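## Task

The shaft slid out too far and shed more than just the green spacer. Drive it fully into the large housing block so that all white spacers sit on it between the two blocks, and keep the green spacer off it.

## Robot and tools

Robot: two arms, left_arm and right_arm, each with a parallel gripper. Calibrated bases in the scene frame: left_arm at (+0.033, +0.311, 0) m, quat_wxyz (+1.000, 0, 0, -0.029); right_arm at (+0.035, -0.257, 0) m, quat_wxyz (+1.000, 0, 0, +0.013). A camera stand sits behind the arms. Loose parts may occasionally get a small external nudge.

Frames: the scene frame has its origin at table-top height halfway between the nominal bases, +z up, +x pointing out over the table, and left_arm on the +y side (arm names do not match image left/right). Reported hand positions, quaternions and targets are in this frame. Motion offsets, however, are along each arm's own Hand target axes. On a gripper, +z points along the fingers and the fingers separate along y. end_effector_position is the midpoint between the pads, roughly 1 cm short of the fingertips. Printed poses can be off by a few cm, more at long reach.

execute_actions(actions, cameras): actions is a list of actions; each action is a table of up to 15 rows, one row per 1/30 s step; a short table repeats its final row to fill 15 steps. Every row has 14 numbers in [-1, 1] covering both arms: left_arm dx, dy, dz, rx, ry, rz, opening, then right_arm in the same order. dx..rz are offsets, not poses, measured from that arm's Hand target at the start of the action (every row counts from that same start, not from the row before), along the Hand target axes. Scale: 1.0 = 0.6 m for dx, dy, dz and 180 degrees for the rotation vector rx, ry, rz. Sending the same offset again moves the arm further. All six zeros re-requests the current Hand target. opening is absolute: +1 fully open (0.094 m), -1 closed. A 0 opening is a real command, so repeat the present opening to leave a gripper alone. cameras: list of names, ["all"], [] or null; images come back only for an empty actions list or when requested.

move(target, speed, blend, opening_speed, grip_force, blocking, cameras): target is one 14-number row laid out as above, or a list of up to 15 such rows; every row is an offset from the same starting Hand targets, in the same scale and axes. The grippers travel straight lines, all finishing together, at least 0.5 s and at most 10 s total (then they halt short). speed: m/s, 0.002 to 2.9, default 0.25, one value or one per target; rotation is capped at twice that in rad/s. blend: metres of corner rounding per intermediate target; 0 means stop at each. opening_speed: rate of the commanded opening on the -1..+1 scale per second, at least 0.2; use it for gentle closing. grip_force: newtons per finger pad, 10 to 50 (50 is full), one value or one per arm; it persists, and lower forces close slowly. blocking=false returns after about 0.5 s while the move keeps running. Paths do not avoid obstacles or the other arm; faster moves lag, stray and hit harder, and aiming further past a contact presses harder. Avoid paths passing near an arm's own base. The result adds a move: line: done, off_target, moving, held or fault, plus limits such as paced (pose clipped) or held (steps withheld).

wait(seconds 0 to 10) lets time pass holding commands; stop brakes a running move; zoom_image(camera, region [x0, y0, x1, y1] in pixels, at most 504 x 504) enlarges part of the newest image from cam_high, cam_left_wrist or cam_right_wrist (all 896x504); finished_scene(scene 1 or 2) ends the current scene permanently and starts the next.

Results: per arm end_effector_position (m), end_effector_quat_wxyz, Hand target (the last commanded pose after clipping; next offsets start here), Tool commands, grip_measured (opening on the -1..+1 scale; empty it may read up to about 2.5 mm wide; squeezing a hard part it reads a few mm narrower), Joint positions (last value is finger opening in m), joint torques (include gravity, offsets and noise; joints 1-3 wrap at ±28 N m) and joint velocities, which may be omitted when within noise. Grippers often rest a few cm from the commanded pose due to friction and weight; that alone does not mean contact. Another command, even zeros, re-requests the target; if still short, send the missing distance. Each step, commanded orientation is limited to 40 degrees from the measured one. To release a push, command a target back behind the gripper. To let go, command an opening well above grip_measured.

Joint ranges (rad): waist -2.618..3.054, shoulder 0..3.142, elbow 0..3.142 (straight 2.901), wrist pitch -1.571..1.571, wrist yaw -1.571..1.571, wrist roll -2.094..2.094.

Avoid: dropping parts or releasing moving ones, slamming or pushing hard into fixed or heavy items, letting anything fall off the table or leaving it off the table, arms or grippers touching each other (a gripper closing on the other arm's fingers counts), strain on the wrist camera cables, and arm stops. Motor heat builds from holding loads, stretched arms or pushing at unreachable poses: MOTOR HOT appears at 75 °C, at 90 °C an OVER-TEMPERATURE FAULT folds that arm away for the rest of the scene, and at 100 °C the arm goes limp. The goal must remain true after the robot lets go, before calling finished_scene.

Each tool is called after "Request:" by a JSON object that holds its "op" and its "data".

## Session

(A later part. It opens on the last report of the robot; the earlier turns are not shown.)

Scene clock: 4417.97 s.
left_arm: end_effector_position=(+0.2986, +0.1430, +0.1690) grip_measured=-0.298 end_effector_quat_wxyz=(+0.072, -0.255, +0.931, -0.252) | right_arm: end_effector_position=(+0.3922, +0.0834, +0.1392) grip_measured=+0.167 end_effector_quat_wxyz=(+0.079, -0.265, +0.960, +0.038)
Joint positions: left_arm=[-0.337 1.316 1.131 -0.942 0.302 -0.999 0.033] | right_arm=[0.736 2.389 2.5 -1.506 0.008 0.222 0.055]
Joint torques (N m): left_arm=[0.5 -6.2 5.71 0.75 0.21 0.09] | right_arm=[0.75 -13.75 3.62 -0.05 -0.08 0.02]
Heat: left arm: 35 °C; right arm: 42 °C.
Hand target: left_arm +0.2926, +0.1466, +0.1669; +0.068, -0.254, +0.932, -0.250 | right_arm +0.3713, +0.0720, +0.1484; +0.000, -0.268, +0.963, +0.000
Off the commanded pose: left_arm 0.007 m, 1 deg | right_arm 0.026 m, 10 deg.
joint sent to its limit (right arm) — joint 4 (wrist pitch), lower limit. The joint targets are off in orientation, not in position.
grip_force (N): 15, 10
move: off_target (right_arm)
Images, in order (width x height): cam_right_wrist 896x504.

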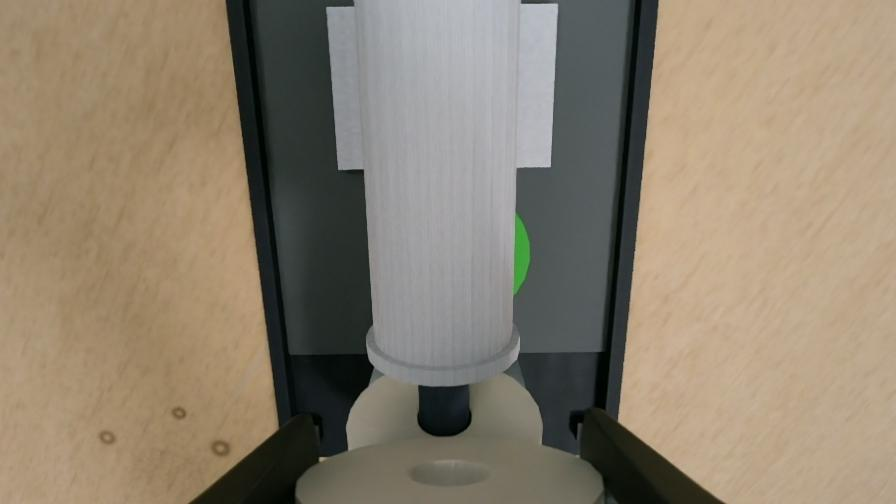

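Request:
{"op": "move", "data": {"target": [[0,0,0,0,0,0,-0.3, -0.03,0,-0.05,0,0,0,0.0],[0,0,0,0,0,0,-0.3, 0.1763,-0.19,-0.136,0,-0.189,0,0.0]], "speed": 0.15, "blend": 0.01, "grip_force": [25,30], "cameras": ["cam_right_wrist", "cam_left_wrist"]}}

Request:
{"op": "zoom_image", "data": {"camera": "cam_left_wrist", "region": [500, 30, 800, 280]}}

Scene clock: 4458.77 s.
left_arm: end_effector_position=(+0.2986, +0.1430, +0.1690) grip_measured=-0.298 end_effector_quat_wxyz=(+0.072, -0.255, +0.931, -0.252) | right_arm: end_effector_position=(+0.3398, -0.0806, +0.2289) grip_measured=+0.165 end_effector_quat_wxyz=(+0.273, -0.253, +0.925, +0.073)
Joint positions: left_arm=[-0.337 1.316 1.131 -0.942 0.302 -0.999 0.033] | right_arm=[0.493 1.386 1.393 -1.004 -0.005 -0.015 0.055]
Joint torques (N m): left_arm=[0.49 -6.2 5.71 0.75 0.21 0.1] | right_arm=[-0.44 -5.15 4.77 1.4 -0.13 -0.13]
Heat: left arm: 35 °C; right arm: 44 °C.
Hand target: left_arm +0.2926, +0.1466, +0.1669; +0.068, -0.254, +0.932, -0.250 | right_arm +0.3397, -0.0804, +0.2301; +0.281, -0.256, +0.921, +0.079
Off the commanded pose: left_arm 0.007 m, 1 deg | right_arm 0.001 m, 1 deg.
grip_force (N): 25, 30
move: done
Images, in order (width x height): cam_left_wrist 896x504, cam_right_wrist 896x504.

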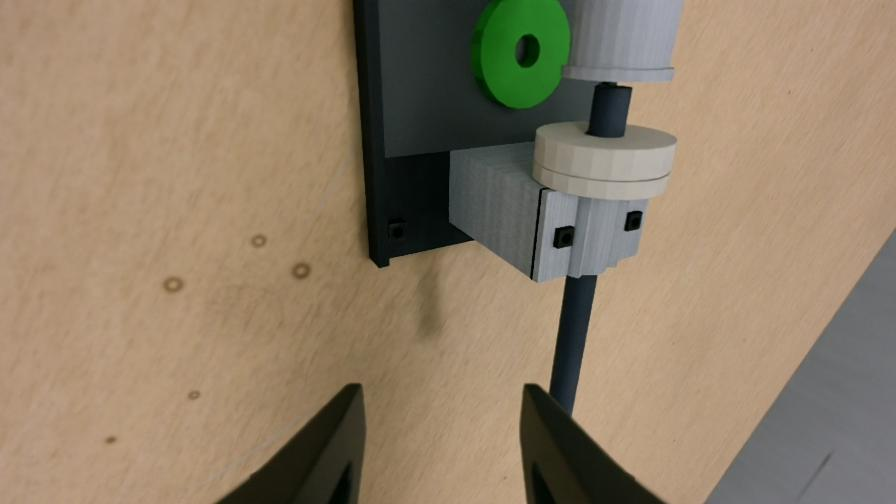

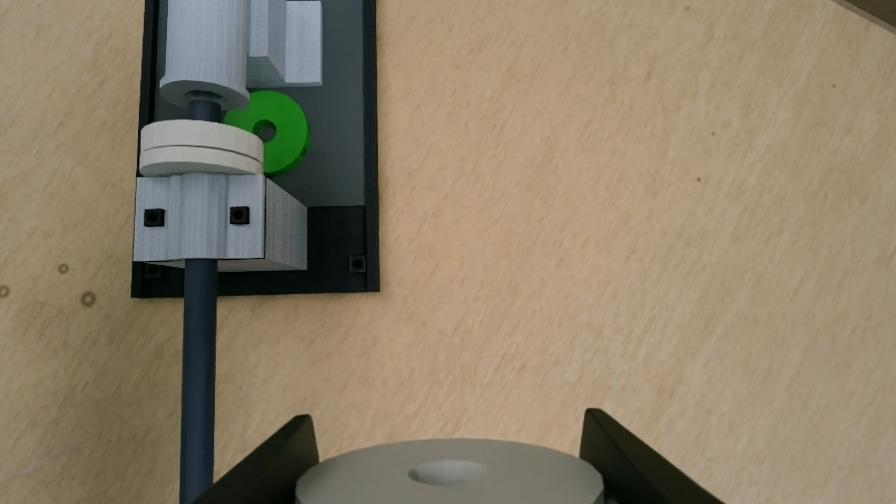

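Scaled by 1.680 from the camera's 896x504 image, which has a finer 1280x720 frame.

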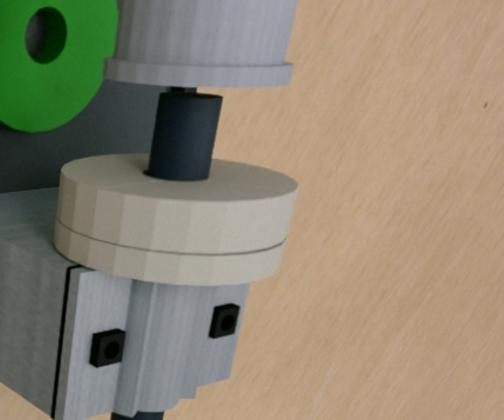

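Request:
{"op": "move", "data": {"target": [0.1743,-0.114,0.1177,0,0,0,-0.4, 0,0,0,0,0,0,0.0], "speed": 0.15, "cameras": ["cam_left_wrist"]}}

Scene clock: 4479.30 s.
left_arm: end_effector_position=(+0.2426, +0.0192, +0.1295) grip_measured=-0.398 end_effector_quat_wxyz=(+0.056, -0.252, +0.937, -0.236) | right_arm: end_effector_position=(+0.3399, -0.0805, +0.2290) grip_measured=+0.165 end_effector_quat_wxyz=(+0.273, -0.253, +0.925, +0.073)
Joint positions: left_arm=[-0.854 1.464 1.104 -0.726 0.077 -1.458 0.028] | right_arm=[0.493 1.386 1.393 -1.003 -0.005 -0.015 0.055]
Joint torques (N m): left_arm=[-0.2 -5.78 9.55 1.02 -0.09 -0.11] | right_arm=[-0.46 -5.15 4.75 1.4 -0.13 -0.14]
Heat: left arm: 35 °C; right arm: 42 °C.
Hand target: left_arm +0.2505, +0.0121, +0.1400; +0.068, -0.254, +0.932, -0.250 | right_arm +0.3398, -0.0804, +0.2301; +0.281, -0.256, +0.921, +0.078
Off the commanded pose: left_arm 0.015 m, 2 deg | right_arm 0.001 m, 1 deg.
grip_force (N): 25, 30
move: off_target (left_arm)
Images, in order (width x height): cam_left_wrist 896x504.

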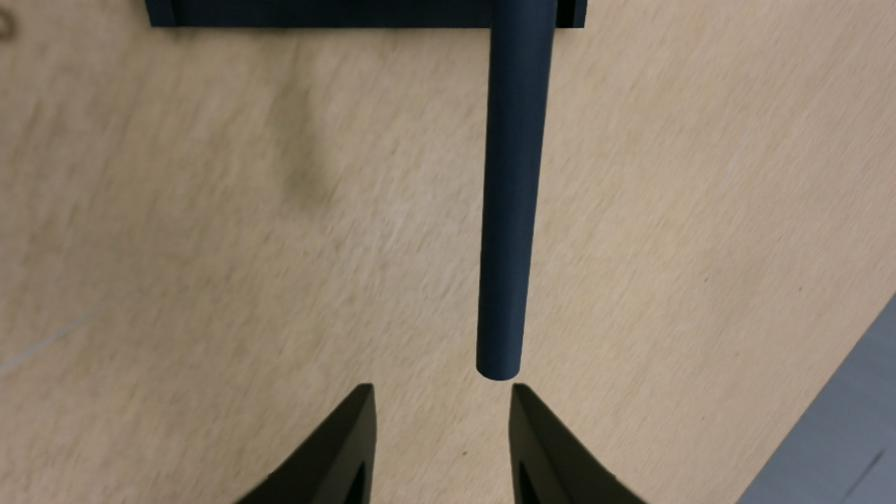

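Request:
{"op": "move", "data": {"target": [-0.001,-0.025,0.035,0,0,0,-0.4, 0,0,0,0,0,0,0.0], "speed": 0.1, "cameras": ["cam_left_wrist"]}}

Scene clock: 4497.67 s.
left_arm: end_effector_position=(+0.2551, +0.0019, +0.1180) grip_measured=-0.398 end_effector_quat_wxyz=(+0.056, -0.255, +0.937, -0.235) | right_arm: end_effector_position=(+0.3399, -0.0805, +0.2290) grip_measured=+0.165 end_effector_quat_wxyz=(+0.273, -0.253, +0.925, +0.073)
Joint positions: left_arm=[-0.858 1.554 1.143 -0.678 0.073 -1.465 0.028] | right_arm=[0.493 1.386 1.393 -1.003 -0.005 -0.015 0.055]
Joint torques (N m): left_arm=[-0.53 -6.35 10.04 1.02 -0.1 -0.09] | right_arm=[-0.44 -5.15 4.75 1.4 -0.14 -0.14]
Heat: left arm: 36 °C; right arm: 41 °C.
Hand target: left_arm +0.2629, -0.0079, +0.1293; +0.068, -0.254, +0.932, -0.250 | right_arm +0.3398, -0.0804, +0.2301; +0.281, -0.256, +0.921, +0.078
Off the commanded pose: left_arm 0.017 m, 2 deg | right_arm 0.001 m, 1 deg.
grip_force (N): 25, 30
move: off_target (left_arm)
Images, in order (width x height): cam_left_wrist 896x504.

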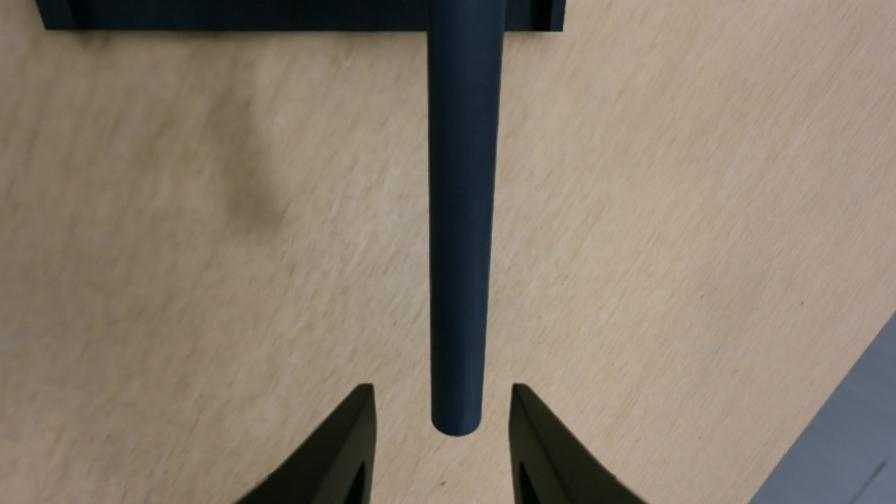

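Request:
{"op": "move", "data": {"target": [[0,-0.005,0.048,0,0,0,-0.4, 0,0,0,0,0,0,0.0],[0,-0.005,0.048,0,0,0,-0.85, 0,0,0,0,0,0,0.0]], "speed": 0.06, "cameras": ["cam_left_wrist"]}}

Scene clock: 4507.13 s.
left_arm: end_effector_position=(+0.2637, -0.0123, +0.0971) grip_measured=-0.720 end_effector_quat_wxyz=(+0.055, -0.255, +0.937, -0.233) | right_arm: end_effector_position=(+0.3399, -0.0805, +0.2290) grip_measured=+0.165 end_effector_quat_wxyz=(+0.273, -0.253, +0.925, +0.073)
Joint positions: left_arm=[-0.864 1.635 1.143 -0.599 0.069 -1.471 0.013] | right_arm=[0.493 1.386 1.393 -1.003 -0.005 -0.015 0.055]
Joint torques (N m): left_arm=[-0.53 -7.09 9.02 1.13 -0.1 -0.08] | right_arm=[-0.44 -5.14 4.74 1.4 -0.14 -0.15]
Heat: left arm: 37 °C; right arm: 41 °C.
Hand target: left_arm +0.2715, -0.0226, +0.1059; +0.068, -0.254, +0.932, -0.250 | right_arm +0.3398, -0.0804, +0.2301; +0.281, -0.256, +0.921, +0.078
Off the commanded pose: left_arm 0.016 m, 2 deg | right_arm 0.001 m, 1 deg.
grip_force (N): 25, 30
move: off_target (left_arm); target 2's new opening was sent with left_arm's hand 0.012 m and 2 deg from that target
Images, in order (width x height): cam_left_wrist 896x504.

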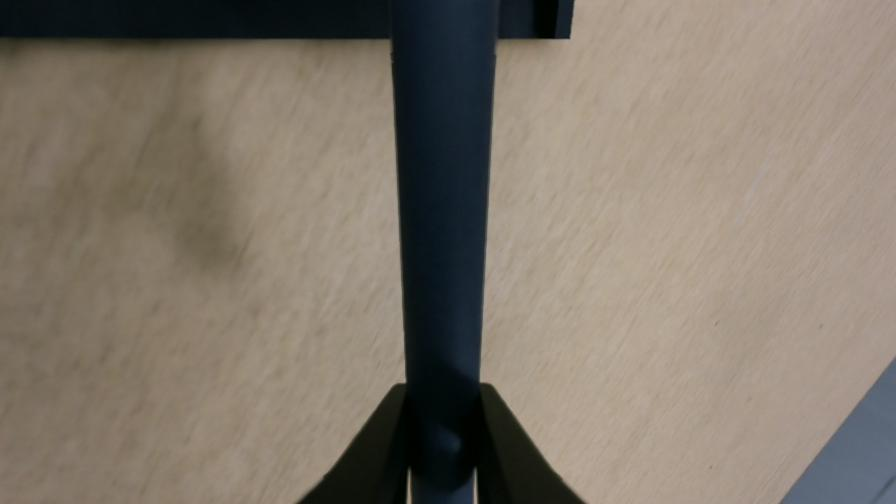

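Request:
{"op": "move", "data": {"target": [[0.012,0.004,-0.01,0,0,0,-0.85, 0,0,0,0,0,0,0.0],[0.02,-0.008,-0.02,0,0,0,-0.85, 0,0,0,0,0,0,0.0],[0.026,0.0,-0.015,0,0,0,-0.85, 0,0,0,0,0,0,0.0]], "speed": 0.04, "blend": 0.001}}

Scene clock: 4513.20 s.
left_arm: end_effector_position=(+0.2527, -0.0182, +0.0970) grip_measured=-0.721 end_effector_quat_wxyz=(+0.059, -0.256, +0.938, -0.227) | right_arm: end_effector_position=(+0.3399, -0.0805, +0.2290) grip_measured=+0.165 end_effector_quat_wxyz=(+0.273, -0.253, +0.925, +0.073)
Joint positions: left_arm=[-0.91 1.635 1.147 -0.611 0.038 -1.511 0.013] | right_arm=[0.493 1.386 1.393 -1.003 -0.005 -0.015 0.055]
Joint torques (N m): left_arm=[-0.68 -9.65 8.7 0.98 -0.03 -0.09] | right_arm=[-0.47 -5.15 4.74 1.4 -0.14 -0.14]
Heat: left arm: 37 °C; right arm: 40 °C.
Hand target: left_arm +0.2558, -0.0266, +0.1136; +0.068, -0.254, +0.932, -0.250 | right_arm +0.3398, -0.0804, +0.2301; +0.281, -0.256, +0.921, +0.078
Off the commanded pose: left_arm 0.019 m, 3 deg | right_arm 0.001 m, 1 deg.
grip_force (N): 25, 30
move: off_target (left_arm)

Request:
{"op": "execute_actions", "data": {"actions": [], "cameras": ["cam_right_wrist"]}}

Request:
{"op": "zoom_image", "data": {"camera": "cam_right_wrist", "region": [120, 60, 280, 200]}}

Scene clock: 4519.73 s.
left_arm: end_effector_position=(+0.2527, -0.0182, +0.0970) grip_measured=-0.721 end_effector_quat_wxyz=(+0.059, -0.257, +0.938, -0.227) | right_arm: end_effector_position=(+0.3399, -0.0805, +0.2290) grip_measured=+0.165 end_effector_quat_wxyz=(+0.273, -0.253, +0.925, +0.073)
Joint positions: left_arm=[-0.91 1.635 1.147 -0.611 0.038 -1.512 0.013] | right_arm=[0.493 1.386 1.393 -1.003 -0.005 -0.015 0.055]
Joint velocities: within noise
Joint torques (N m): left_arm=[-0.68 -9.66 8.69 0.98 -0.03 -0.09] | right_arm=[-0.46 -5.15 4.74 1.4 -0.14 -0.14]
Heat: left arm: 36 °C; right arm: 40 °C.
Hand target: left_arm +0.2558, -0.0266, +0.1136; +0.068, -0.254, +0.932, -0.250 | right_arm +0.3398, -0.0804, +0.2301; +0.281, -0.256, +0.921, +0.078
Tool commands: left_gripper/opening=-0.85 right_gripper/opening=+0.0
Off the commanded pose: left_arm 0.019 m, 3 deg | right_arm 0.001 m, 1 deg.
grip_force (N): 25, 30
Images, in order (width x height): cam_right_wrist 896x504.

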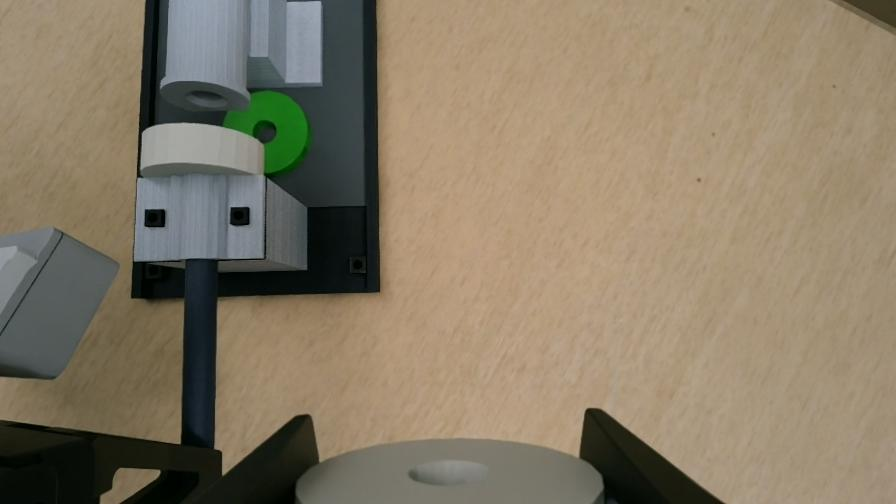

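Scaled by 3.150 from the camera's 896x504 image, which has a finer 1280x720 frame.

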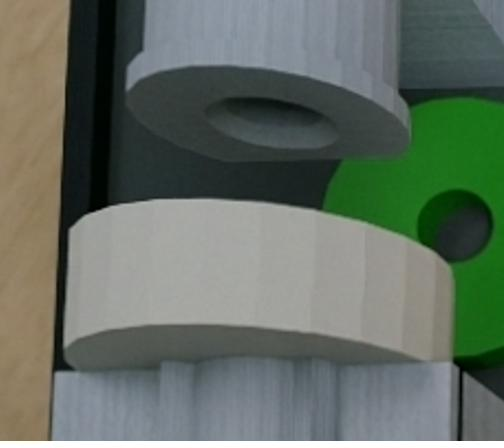

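Request:
{"op": "move", "data": {"target": [[-0.006,0.006,0.006,0,0,0,-0.85, 0,0,0,0,0,0,0.0],[-0.008,-0.006,-0.006,0,0,0,-0.85, 0,0,0,0,0,0,0.0],[-0.008,0,0,0,0,0,-0.85, 0,0,0,0,0,0,0.0]], "speed": 0.03, "blend": 0.001, "cameras": ["cam_right_wrist"]}}

Request:
{"op": "zoom_image", "data": {"camera": "cam_right_wrist", "region": [120, 60, 280, 200]}}

Scene clock: 4533.90 s.
left_arm: end_effector_position=(+0.2525, -0.0180, +0.0968) grip_measured=-0.721 end_effector_quat_wxyz=(+0.058, -0.256, +0.938, -0.226) | right_arm: end_effector_position=(+0.3399, -0.0805, +0.2290) grip_measured=+0.165 end_effector_quat_wxyz=(+0.273, -0.253, +0.925, +0.073)
Joint positions: left_arm=[-0.91 1.635 1.147 -0.612 0.038 -1.511 0.013] | right_arm=[0.493 1.386 1.393 -1.003 -0.005 -0.015 0.055]
Joint torques (N m): left_arm=[0.57 -9.52 8.81 0.99 0.04 0.05] | right_arm=[-0.44 -5.14 4.75 1.39 -0.13 -0.14]
Heat: left arm: 36 °C; right arm: 39 °C.
Hand target: left_arm +0.2599, -0.0241, +0.1136; +0.068, -0.254, +0.932, -0.250 | right_arm +0.3398, -0.0804, +0.2301; +0.281, -0.256, +0.921, +0.078
Off the commanded pose: left_arm 0.019 m, 3 deg | right_arm 0.001 m, 1 deg.
grip_force (N): 25, 30
move: off_target (left_arm)
Images, in order (width x height): cam_right_wrist 896x504.

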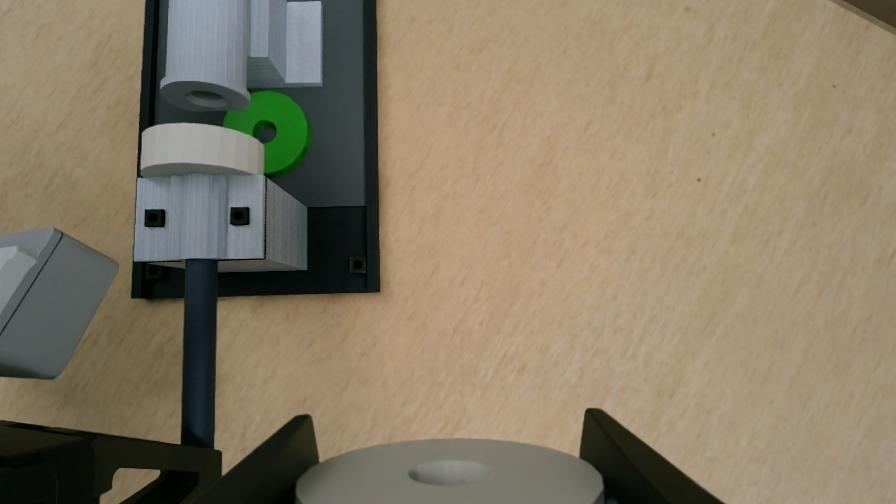

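Scaled by 3.150 from the camera's 896x504 image, which has a finer 1280x720 frame.

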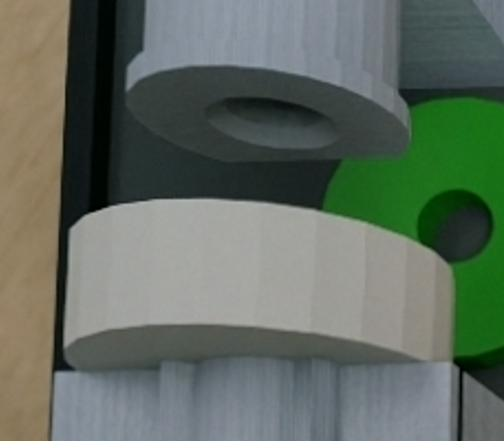

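Request:
{"op": "move", "data": {"target": [[-0.008,0.006,0.006,0,0,0,-0.85, 0,0,0,0,0,0,0.0],[-0.012,-0.008,-0.006,0,0,0,-0.85, 0,0,0,0,0,0,0.0],[-0.012,0,0,0,0,0,-0.85, 0,0,0,0,0,0,0.0]], "speed": 0.03, "blend": 0.001}}

Scene clock: 4541.13 s.
left_arm: end_effector_position=(+0.2566, -0.0150, +0.0977) grip_measured=-0.721 end_effector_quat_wxyz=(+0.054, -0.257, +0.938, -0.227) | right_arm: end_effector_position=(+0.3399, -0.0805, +0.2290) grip_measured=+0.165 end_effector_quat_wxyz=(+0.273, -0.253, +0.925, +0.073)
Joint positions: left_arm=[-0.889 1.635 1.151 -0.617 0.056 -1.495 0.013] | right_arm=[0.493 1.386 1.393 -1.003 -0.005 -0.015 0.055]
Joint torques (N m): left_arm=[0.72 -9.31 8.77 1.02 -0.02 0.1] | right_arm=[-0.44 -5.14 4.74 1.4 -0.13 -0.14]
Heat: left arm: 37 °C; right arm: 39 °C.
Hand target: left_arm +0.2662, -0.0205, +0.1137; +0.068, -0.254, +0.932, -0.250 | right_arm +0.3398, -0.0804, +0.2301; +0.281, -0.256, +0.921, +0.078
Off the commanded pose: left_arm 0.019 m, 3 deg | right_arm 0.001 m, 1 deg.
grip_force (N): 25, 30
move: off_target (left_arm)

Request:
{"op": "move", "data": {"target": [[-0.008,0.004,0.008,0,0,0,-0.85, 0,0,0,0,0,0,0.0],[-0.008,0.004,0.008,0,0,0,-0.35, 0,0,0,0,0,0,0.0],[-0.008,0.004,-0.09,0,0,0,-0.35, 0,0,0,0,0,0,0.0],[-0.06,0.22,-0.16,0,0,0,-0.35, 0,0,0,0,0,0,0.0]], "speed": [0.05,0.05,0.08,0.15], "blend": [0,0,0.01,0], "cameras": ["cam_left_wrist"]}}

Request:
{"op": "zoom_image", "data": {"camera": "cam_left_wrist", "region": [440, 0, 896, 320]}}

Scene clock: 4557.77 s.
left_arm: end_effector_position=(+0.2192, +0.1329, +0.1347) grip_measured=-0.352 end_effector_quat_wxyz=(+0.071, -0.255, +0.930, -0.255) | right_arm: end_effector_position=(+0.3399, -0.0805, +0.2290) grip_measured=+0.165 end_effector_quat_wxyz=(+0.273, -0.253, +0.925, +0.073)
Joint positions: left_arm=[-0.567 1.031 0.816 -0.855 0.203 -1.213 0.03] | right_arm=[0.493 1.386 1.393 -1.003 -0.005 -0.015 0.055]
Joint torques (N m): left_arm=[0.54 -3.33 5.91 0.84 0.13 0.09] | right_arm=[-0.46 -5.14 4.74 1.4 -0.14 -0.14]
Heat: left arm: 38 °C; right arm: 39 °C.
Hand target: left_arm +0.2148, +0.1377, +0.1307; +0.068, -0.254, +0.932, -0.250 | right_arm +0.3398, -0.0804, +0.2301; +0.281, -0.256, +0.921, +0.078
Off the commanded pose: left_arm 0.008 m, 1 deg | right_arm 0.001 m, 1 deg.
grip_force (N): 25, 30
move: done; target 2's new opening was sent with left_arm's hand 0.017 m and 3 deg from that target
Images, in order (width x height): cam_left_wrist 896x504.

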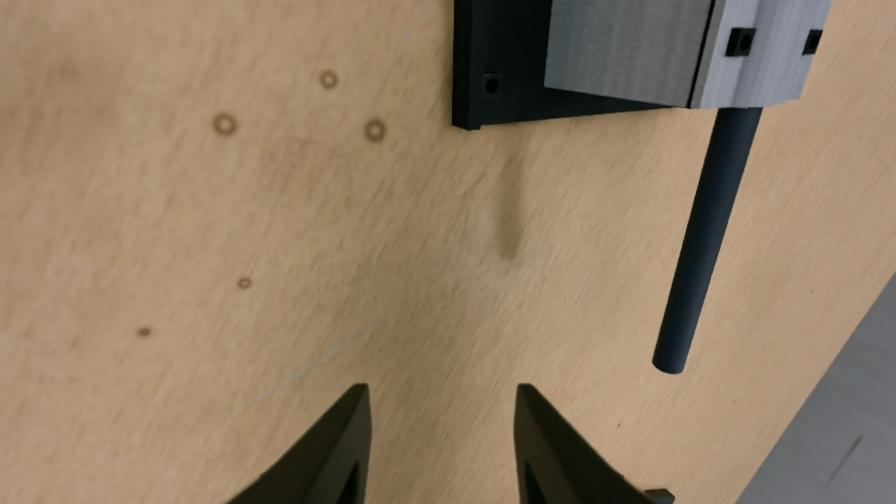

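Scaled by 1.105 from the camera's 896x504 image, which has a finer 1280x720 frame.

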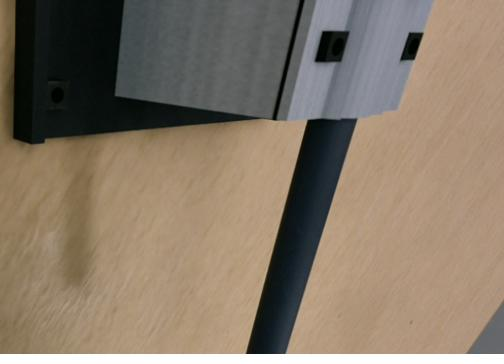

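Request:
{"op": "move", "data": {"target": [-0.1193,-0.076,-0.0257,0,0,0,-0.35, -0.108,0.1887,0.223,0,0,0,0.0], "speed": 0.15, "cameras": ["cam_left_wrist","cam_right_wrist"]}}

Request:
{"op": "zoom_image", "data": {"camera": "cam_left_wrist", "region": [500, 0, 800, 250]}}

Scene clock: 4573.83 s.
left_arm: end_effector_position=(+0.2876, +0.1480, +0.1568) grip_measured=-0.352 end_effector_quat_wxyz=(+0.062, -0.259, +0.933, -0.243) | right_arm: end_effector_position=(+0.3826, +0.0753, +0.1486) grip_measured=+0.165 end_effector_quat_wxyz=(+0.266, -0.264, +0.924, +0.076)
Joint positions: left_arm=[-0.336 1.292 1.077 -0.941 0.302 -0.999 0.03] | right_arm=[0.785 1.874 1.598 -0.749 0.135 0.216 0.055]
Joint torques (N m): left_arm=[0.43 -3.92 9.99 0.68 0.19 0.07] | right_arm=[0.28 -6.86 9.2 1.28 0.25 0.09]
Heat: left arm: 37 °C; right arm: 38 °C.
Hand target: left_arm +0.2926, +0.1466, +0.1669; +0.068, -0.254, +0.932, -0.250 | right_arm +0.3912, +0.0830, +0.1554; +0.281, -0.256, +0.921, +0.079
Off the commanded pose: left_arm 0.011 m, 1 deg | right_arm 0.013 m, 2 deg.
grip_force (N): 25, 30
move: off_target (left_arm, right_arm)
Images, in order (width x height): cam_left_wrist 896x504, cam_right_wrist 896x504.

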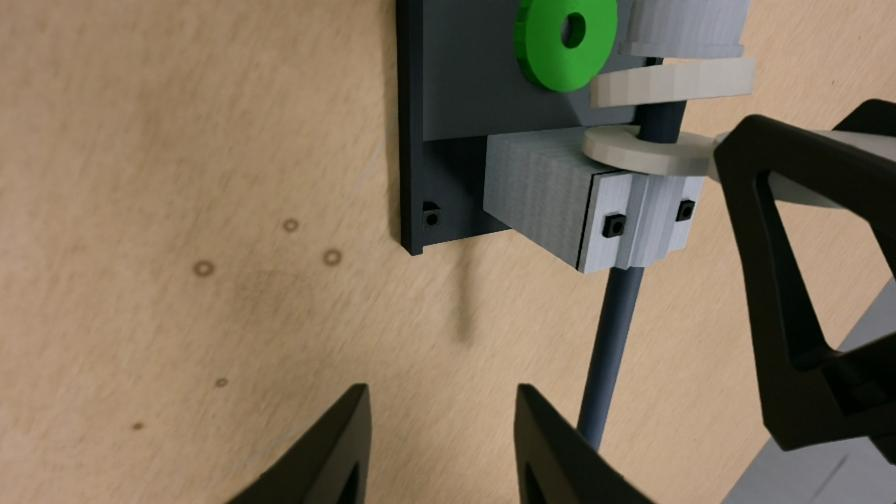

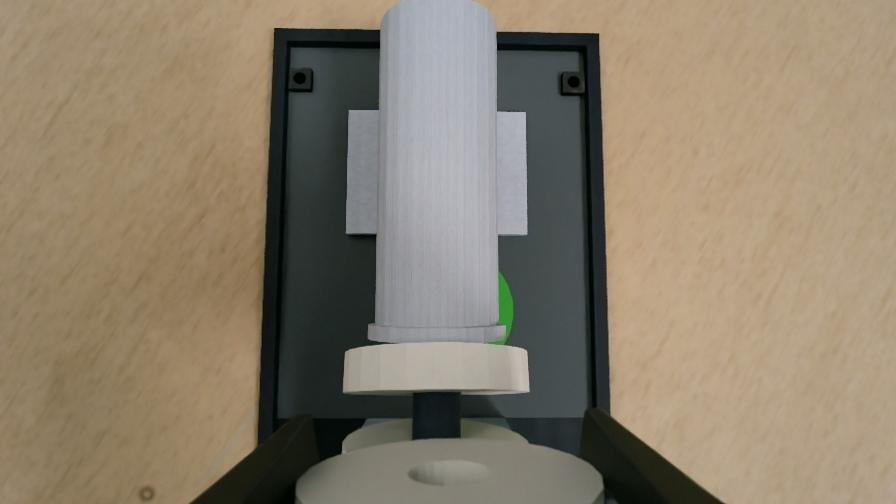

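Scaled by 1.680 from the camera's 896x504 image, which has a finer 1280x720 frame.

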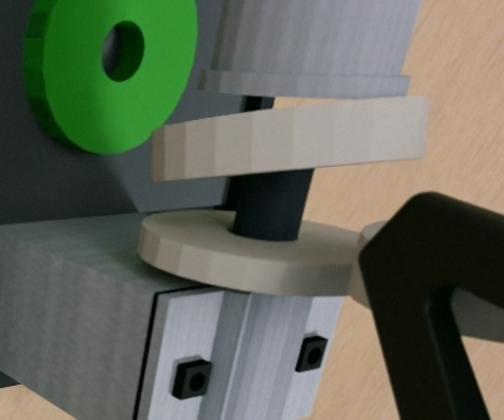

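Request:
{"op": "move", "data": {"target": [[0,0,0,0,0,0,-0.35, 0.045,0,-0.068,0,0,0,0.0],[0.1,-0.12,-0.02,0,0,0,-0.35, 0.108,-0.1887,-0.2,0,0,0,0.0]], "speed": 0.13, "blend": 0.01, "cameras": ["cam_left_wrist","cam_right_wrist"]}}

Request:
{"op": "zoom_image", "data": {"camera": "cam_right_wrist", "region": [100, 40, 340, 220]}}

Scene clock: 4613.33 s.
left_arm: end_effector_position=(+0.2662, +0.0695, +0.2044) grip_measured=-0.352 end_effector_quat_wxyz=(+0.061, -0.253, +0.934, -0.247) | right_arm: end_effector_position=(+0.3538, -0.0732, +0.2222) grip_measured=+0.165 end_effector_quat_wxyz=(+0.290, -0.251, +0.920, +0.077)
Joint positions: left_arm=[-0.657 1.379 1.321 -1.025 0.169 -1.287 0.03] | right_arm=[0.491 1.407 1.361 -0.916 -0.005 -0.013 0.055]
Joint torques (N m): left_arm=[-0.32 -4.66 9.99 0.8 0 -0.07] | right_arm=[-0.29 -5.52 4.88 1.1 -0.17 -0.14]
Heat: left arm: 41 °C; right arm: 39 °C.
Hand target: left_arm +0.2694, +0.0676, +0.2133; +0.068, -0.254, +0.932, -0.250 | right_arm +0.3464, -0.0764, +0.2188; +0.282, -0.256, +0.921, +0.079
Off the commanded pose: left_arm 0.010 m, 1 deg | right_arm 0.009 m, 1 deg.
grip_force (N): 25, 30
move: done
Images, in order (width x height): cam_left_wrist 896x504, cam_right_wrist 896x504.

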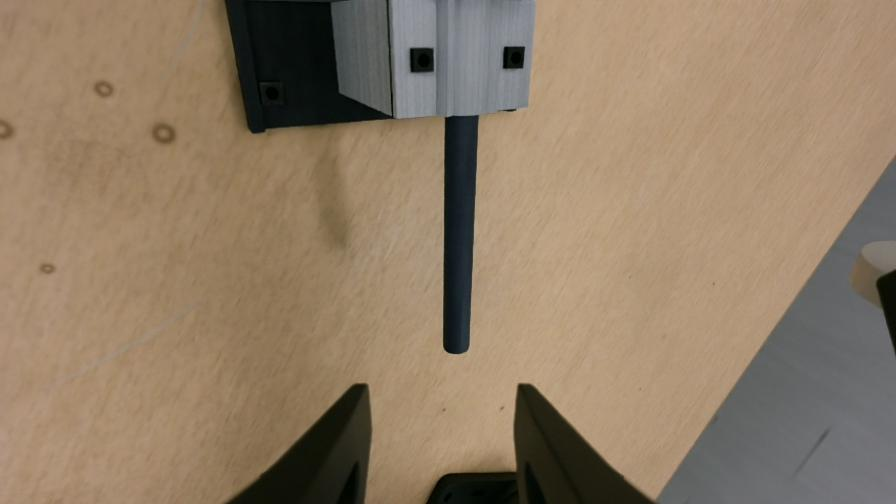

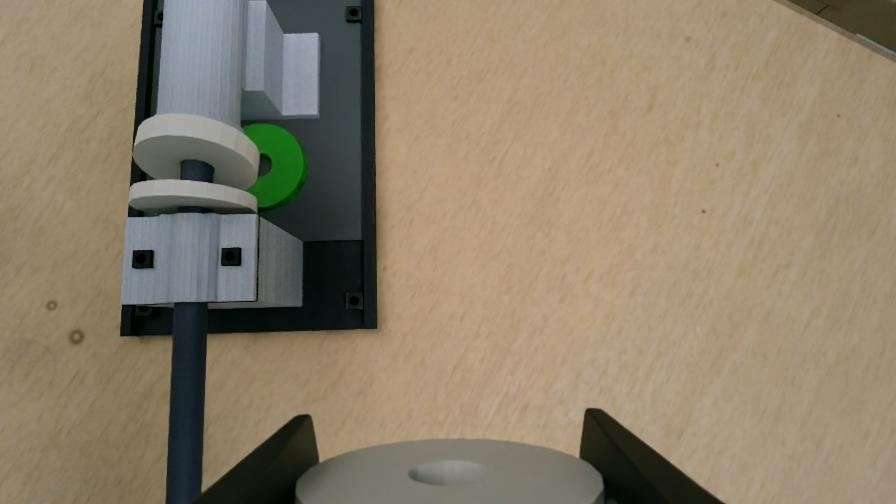

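Scaled by 2.100 from the camera's 896x504 image, which has a finer 1280x720 frame.

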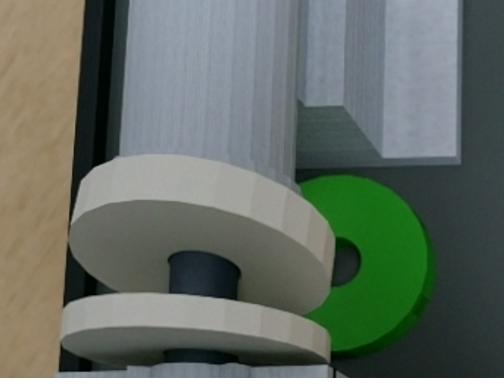

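Request:
{"op": "move", "data": {"target": [0.0883,-0.0053,0.1358,0,0,0,-0.4, 0,0,0,0,0,0,0.0], "speed": 0.15, "cameras": ["cam_left_wrist"]}}

Scene clock: 4624.77 s.
left_arm: end_effector_position=(+0.2452, +0.0021, +0.1493) grip_measured=-0.398 end_effector_quat_wxyz=(+0.063, -0.251, +0.932, -0.254) | right_arm: end_effector_position=(+0.3537, -0.0732, +0.2222) grip_measured=+0.165 end_effector_quat_wxyz=(+0.290, -0.251, +0.920, +0.077)
Joint positions: left_arm=[-0.884 1.482 1.179 -0.741 0.061 -1.485 0.028] | right_arm=[0.491 1.407 1.361 -0.916 -0.005 -0.014 0.055]
Joint torques (N m): left_arm=[-0.32 -6.19 6.12 1.05 -0.12 -0.1] | right_arm=[-0.31 -5.55 4.86 1.11 -0.14 -0.14]
Heat: left arm: 39 °C; right arm: 38 °C.
Hand target: left_arm +0.2459, +0.0032, +0.1444; +0.068, -0.254, +0.932, -0.250 | right_arm +0.3464, -0.0764, +0.2187; +0.282, -0.256, +0.921, +0.078
Off the commanded pose: left_arm 0.005 m, 1 deg | right_arm 0.009 m, 1 deg.
grip_force (N): 25, 30
move: done
Images, in order (width x height): cam_left_wrist 896x504.

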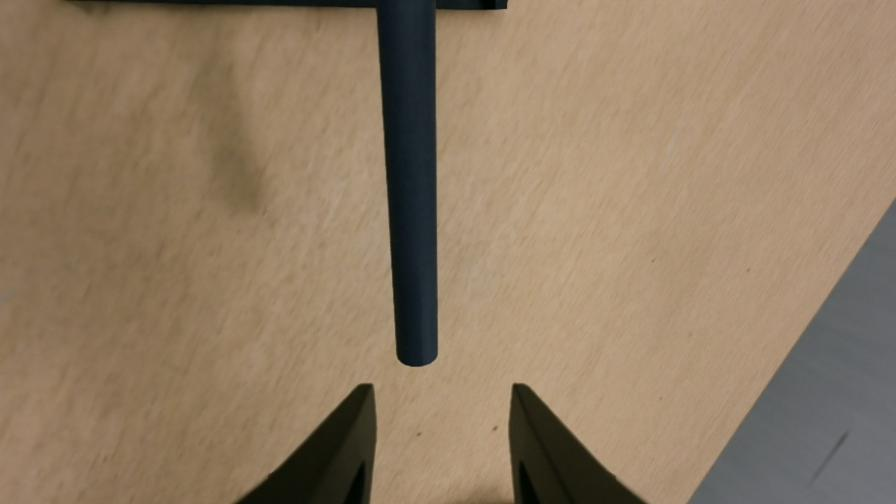

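Request:
{"op": "move", "data": {"target": [[0,0.0165,0.03,0,0,0,-0.4, 0,0,0,0,0,0,0.0],[0,0.015,0.095,0,0,0,-0.4, 0,0,0,0,0,0,0.0],[0,0.015,0.095,0,0,0,-0.85, 0,0,0,0,0,0,0.0]], "speed": 0.08, "blend": [0.005,0,0], "cameras": ["cam_left_wrist"]}}

Scene clock: 4635.53 s.
left_arm: end_effector_position=(+0.2572, -0.0160, +0.0968) grip_measured=-0.720 end_effector_quat_wxyz=(+0.064, -0.253, +0.931, -0.256) | right_arm: end_effector_position=(+0.3537, -0.0732, +0.2222) grip_measured=+0.165 end_effector_quat_wxyz=(+0.290, -0.251, +0.920, +0.077)
Joint positions: left_arm=[-0.888 1.597 1.076 -0.519 0.058 -1.493 0.013] | right_arm=[0.491 1.407 1.361 -0.916 -0.005 -0.014 0.055]
Joint torques (N m): left_arm=[-0.53 -6.87 5.85 1.1 -0.11 -0.08] | right_arm=[-0.29 -5.53 4.88 1.11 -0.14 -0.14]
Heat: left arm: 38 °C; right arm: 37 °C.
Hand target: left_arm +0.2564, -0.0147, +0.0906; +0.068, -0.254, +0.932, -0.250 | right_arm +0.3464, -0.0764, +0.2187; +0.282, -0.256, +0.921, +0.078
Off the commanded pose: left_arm 0.006 m, 1 deg | right_arm 0.009 m, 1 deg.
grip_force (N): 25, 30
move: done
Images, in order (width x height): cam_left_wrist 896x504.

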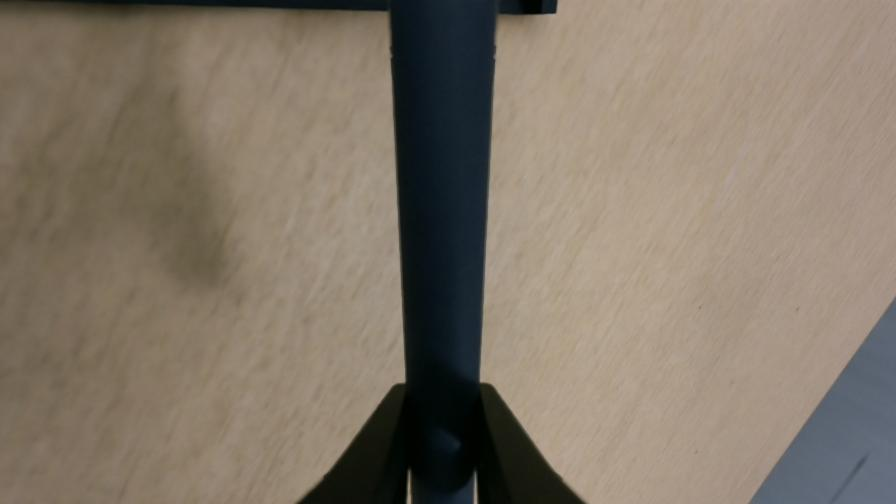

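Request:
{"op": "move", "data": {"target": [[-0.012,0.006,0.006,0,0,0,-0.85, 0,0,0,0,0,0,0.0],[-0.022,-0.006,-0.006,0,0,0,-0.85, 0,0,0,0,0,0,0.0],[-0.030,0.006,0.006,0,0,0,-0.85, 0,0,0,0,0,0,0.0],[-0.036,-0.003,-0.003,0,0,0,-0.85, 0,0,0,0,0,0,0.0]], "speed": 0.05, "blend": 0.001, "cameras": ["cam_right_wrist"]}}

Request:
{"op": "zoom_image", "data": {"camera": "cam_right_wrist", "region": [100, 40, 340, 220]}}

Scene clock: 4650.37 s.
left_arm: end_effector_position=(+0.2660, -0.0091, +0.0958) grip_measured=-0.721 end_effector_quat_wxyz=(+0.054, -0.250, +0.931, -0.260) | right_arm: end_effector_position=(+0.3537, -0.0732, +0.2222) grip_measured=+0.165 end_effector_quat_wxyz=(+0.290, -0.251, +0.920, +0.077)
Joint positions: left_arm=[-0.838 1.598 1.072 -0.516 0.105 -1.449 0.013] | right_arm=[0.491 1.407 1.361 -0.916 -0.005 -0.014 0.055]
Joint torques (N m): left_arm=[1.13 -6.13 7.76 0.93 -0.2 0.13] | right_arm=[-0.31 -5.52 4.86 1.1 -0.14 -0.14]
Heat: left arm: 37 °C; right arm: 37 °C.
Hand target: left_arm +0.2753, -0.0043, +0.0929; +0.068, -0.254, +0.932, -0.250 | right_arm +0.3464, -0.0764, +0.2187; +0.282, -0.256, +0.921, +0.078
Off the commanded pose: left_arm 0.011 m, 2 deg | right_arm 0.009 m, 1 deg.
grip_force (N): 25, 30
move: off_target (left_arm)
Images, in order (width x height): cam_right_wrist 896x504.

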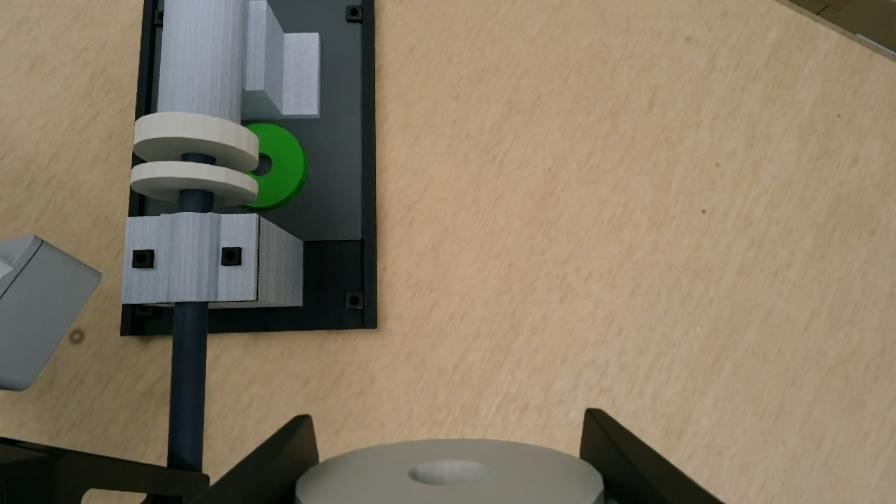

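Scaled by 2.100 from the camera's 896x504 image, which has a finer 1280x720 frame.

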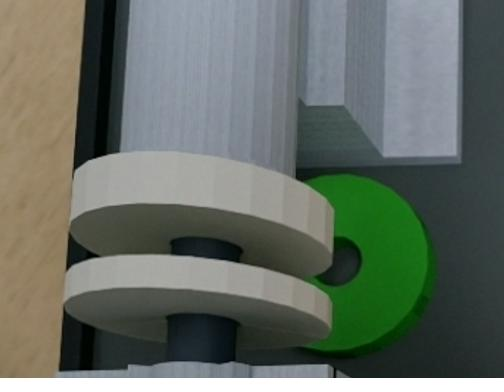

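Request:
{"op": "move", "data": {"target": [[-0.008,0.008,0.006,0,0,0,-0.85, 0,0,0,0,0,0,0.0],[-0.012,-0.008,-0.006,0,0,0,-0.85, 0,0,0,0,0,0,0.0],[-0.016,0.006,0.006,0,0,0,-0.85, 0,0,0,0,0,0,0.0],[-0.02,-0.003,-0.003,0,0,0,-0.85, 0,0,0,0,0,0,0.0]], "speed": 0.05, "blend": 0.001, "cameras": ["cam_right_wrist"]}}

Request:
{"op": "zoom_image", "data": {"camera": "cam_right_wrist", "region": [100, 40, 340, 220]}}

Scene clock: 4660.03 s.
left_arm: end_effector_position=(+0.2733, -0.0048, +0.0961) grip_measured=-0.721 end_effector_quat_wxyz=(+0.050, -0.247, +0.931, -0.263) | right_arm: end_effector_position=(+0.3537, -0.0732, +0.2222) grip_measured=+0.165 end_effector_quat_wxyz=(+0.290, -0.251, +0.920, +0.077)
Joint positions: left_arm=[-0.804 1.603 1.076 -0.517 0.134 -1.418 0.013] | right_arm=[0.491 1.407 1.361 -0.916 -0.005 -0.014 0.055]
Joint torques (N m): left_arm=[1.42 -5.93 8.96 0.82 -0.3 0.15] | right_arm=[-0.31 -5.5 4.86 1.1 -0.14 -0.14]
Heat: left arm: 38 °C; right arm: 36 °C.
Hand target: left_arm +0.2860, +0.0013, +0.0954; +0.068, -0.254, +0.932, -0.250 | right_arm +0.3464, -0.0764, +0.2187; +0.282, -0.256, +0.921, +0.078
Off the commanded pose: left_arm 0.014 m, 3 deg | right_arm 0.009 m, 1 deg.
grip_force (N): 25, 30
move: off_target (left_arm)
Images, in order (width x height): cam_right_wrist 896x504.

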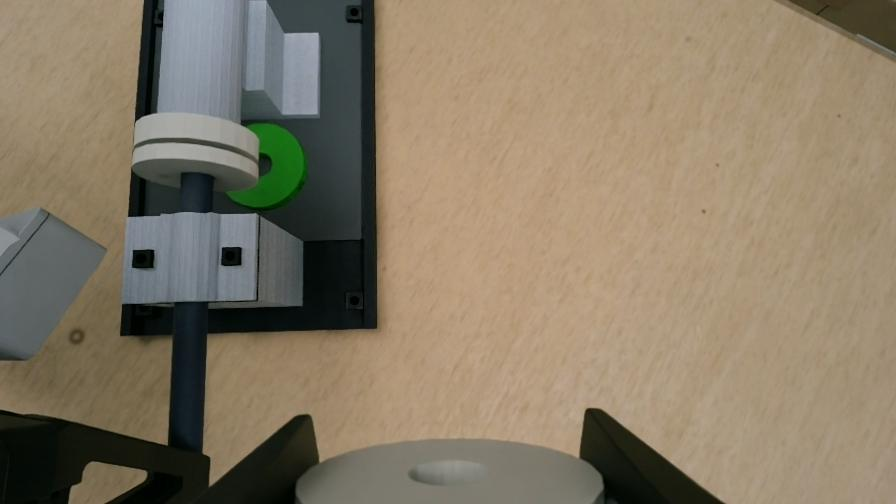

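Scaled by 2.100 from the camera's 896x504 image, which has a finer 1280x720 frame.

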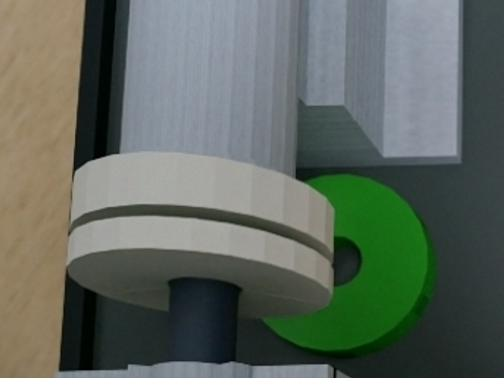

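Request:
{"op": "move", "data": {"target": [[0.03,0.006,0.006,0,0,0,-0.85, 0,0,0,0,0,0,0.0],[0.045,-0.006,-0.006,0,0,0,-0.85, 0,0,0,0,0,0,0.0],[0.055,0.006,0.006,0,0,0,-0.85, 0,0,0,0,0,0,0.0],[0.0637,0.0,0.0,0,0,0,-0.85, 0,0,0,0,0,0,0.0]], "speed": 0.05, "blend": 0.001, "cameras": ["cam_right_wrist"]}}

Request:
{"op": "zoom_image", "data": {"camera": "cam_right_wrist", "region": [100, 40, 340, 220]}}

Scene clock: 4673.10 s.
left_arm: end_effector_position=(+0.2689, -0.0087, +0.0954) grip_measured=-0.721 end_effector_quat_wxyz=(+0.094, -0.265, +0.928, -0.243) | right_arm: end_effector_position=(+0.3537, -0.0732, +0.2222) grip_measured=+0.165 end_effector_quat_wxyz=(+0.290, -0.251, +0.920, +0.077)
Joint positions: left_arm=[-0.884 1.603 1.079 -0.519 -0.009 -1.496 0.013] | right_arm=[0.491 1.407 1.361 -0.916 -0.005 -0.014 0.055]
Joint torques (N m): left_arm=[-2.02 -7.65 7.02 0.91 0.46 -0.18] | right_arm=[-0.31 -5.52 4.85 1.1 -0.14 -0.14]
Heat: left arm: 39 °C; right arm: 36 °C.
Hand target: left_arm +0.2530, -0.0182, +0.0955; +0.068, -0.254, +0.932, -0.250 | right_arm +0.3464, -0.0764, +0.2187; +0.282, -0.256, +0.921, +0.078
Off the commanded pose: left_arm 0.018 m, 3 deg | right_arm 0.009 m, 1 deg.
grip_force (N): 25, 30
move: off_target (left_arm)
Images, in order (width x height): cam_right_wrist 896x504.

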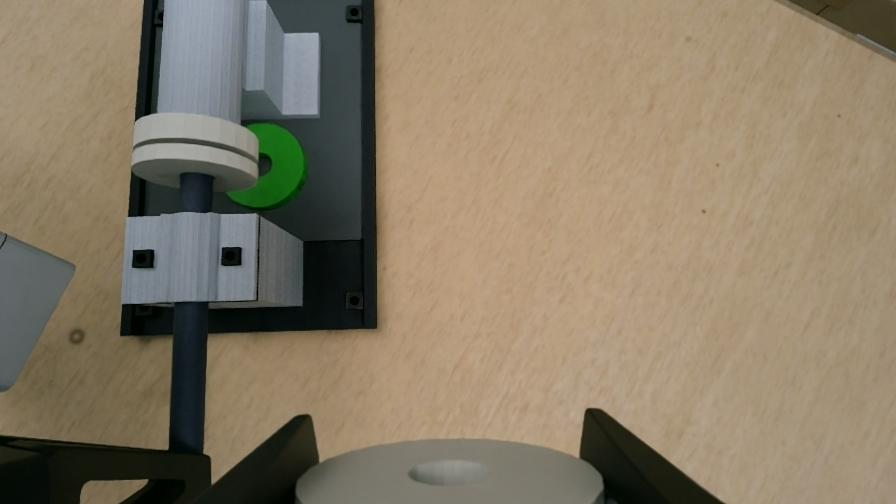

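Scaled by 2.100 from the camera's 896x504 image, which has a finer 1280x720 frame.

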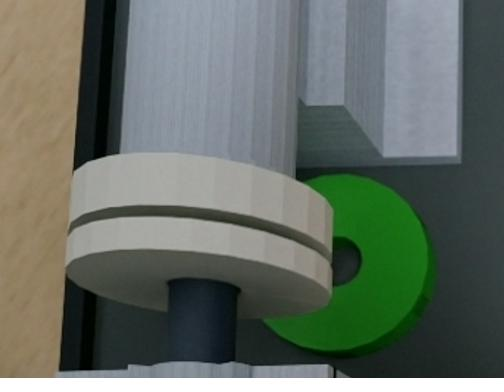

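Request:
{"op": "move", "data": {"target": [[0.008,0.015,0.0,0,0,0,-0.85, 0,0,0,0,0,0,0.0],[0.012,-0.015,0.0,0,0,0,-0.85, 0,0,0,0,0,0,0.0],[0.012,0.0,0.015,0,0,0,-0.85, 0,0,0,0,0,0,0.0],[0.012,0.0,-0.015,0,0,0,-0.85, 0,0,0,0,0,0,0.0],[0.012,0.0,0.0,0,0,0,-0.85, 0,0,0,0,0,0,0.0]], "speed": 0.05, "blend": 0.001, "grip_force": [40,30], "cameras": ["cam_left_wrist"]}}

Scene clock: 4681.77 s.
left_arm: end_effector_position=(+0.2603, -0.0135, +0.0955) grip_measured=-0.732 end_effector_quat_wxyz=(+0.092, -0.264, +0.929, -0.242) | right_arm: end_effector_position=(+0.3537, -0.0732, +0.2222) grip_measured=+0.165 end_effector_quat_wxyz=(+0.290, -0.251, +0.920, +0.077)
Joint positions: left_arm=[-0.914 1.601 1.08 -0.525 -0.021 -1.521 0.013] | right_arm=[0.491 1.407 1.361 -0.916 -0.005 -0.014 0.055]
Joint torques (N m): left_arm=[-1.59 -7.62 6.82 0.96 0.44 -0.13] | right_arm=[-0.31 -5.52 4.88 1.11 -0.14 -0.14]
Heat: left arm: 38 °C; right arm: 36 °C.
Hand target: left_arm +0.2470, -0.0217, +0.0954; +0.068, -0.254, +0.932, -0.250 | right_arm +0.3464, -0.0764, +0.2187; +0.282, -0.256, +0.921, +0.078
Off the commanded pose: left_arm 0.016 m, 3 deg | right_arm 0.009 m, 1 deg.
grip_force (N): 40, 30
move: off_target (left_arm)
Images, in order (width x height): cam_left_wrist 896x504.

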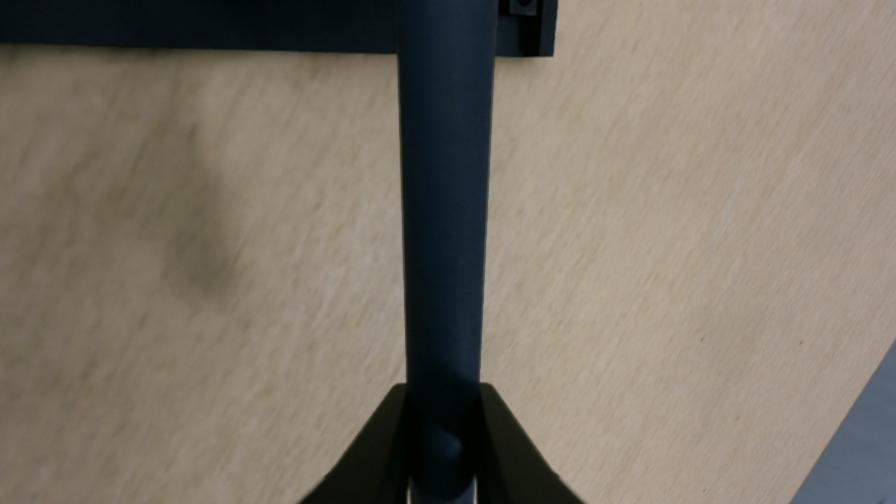

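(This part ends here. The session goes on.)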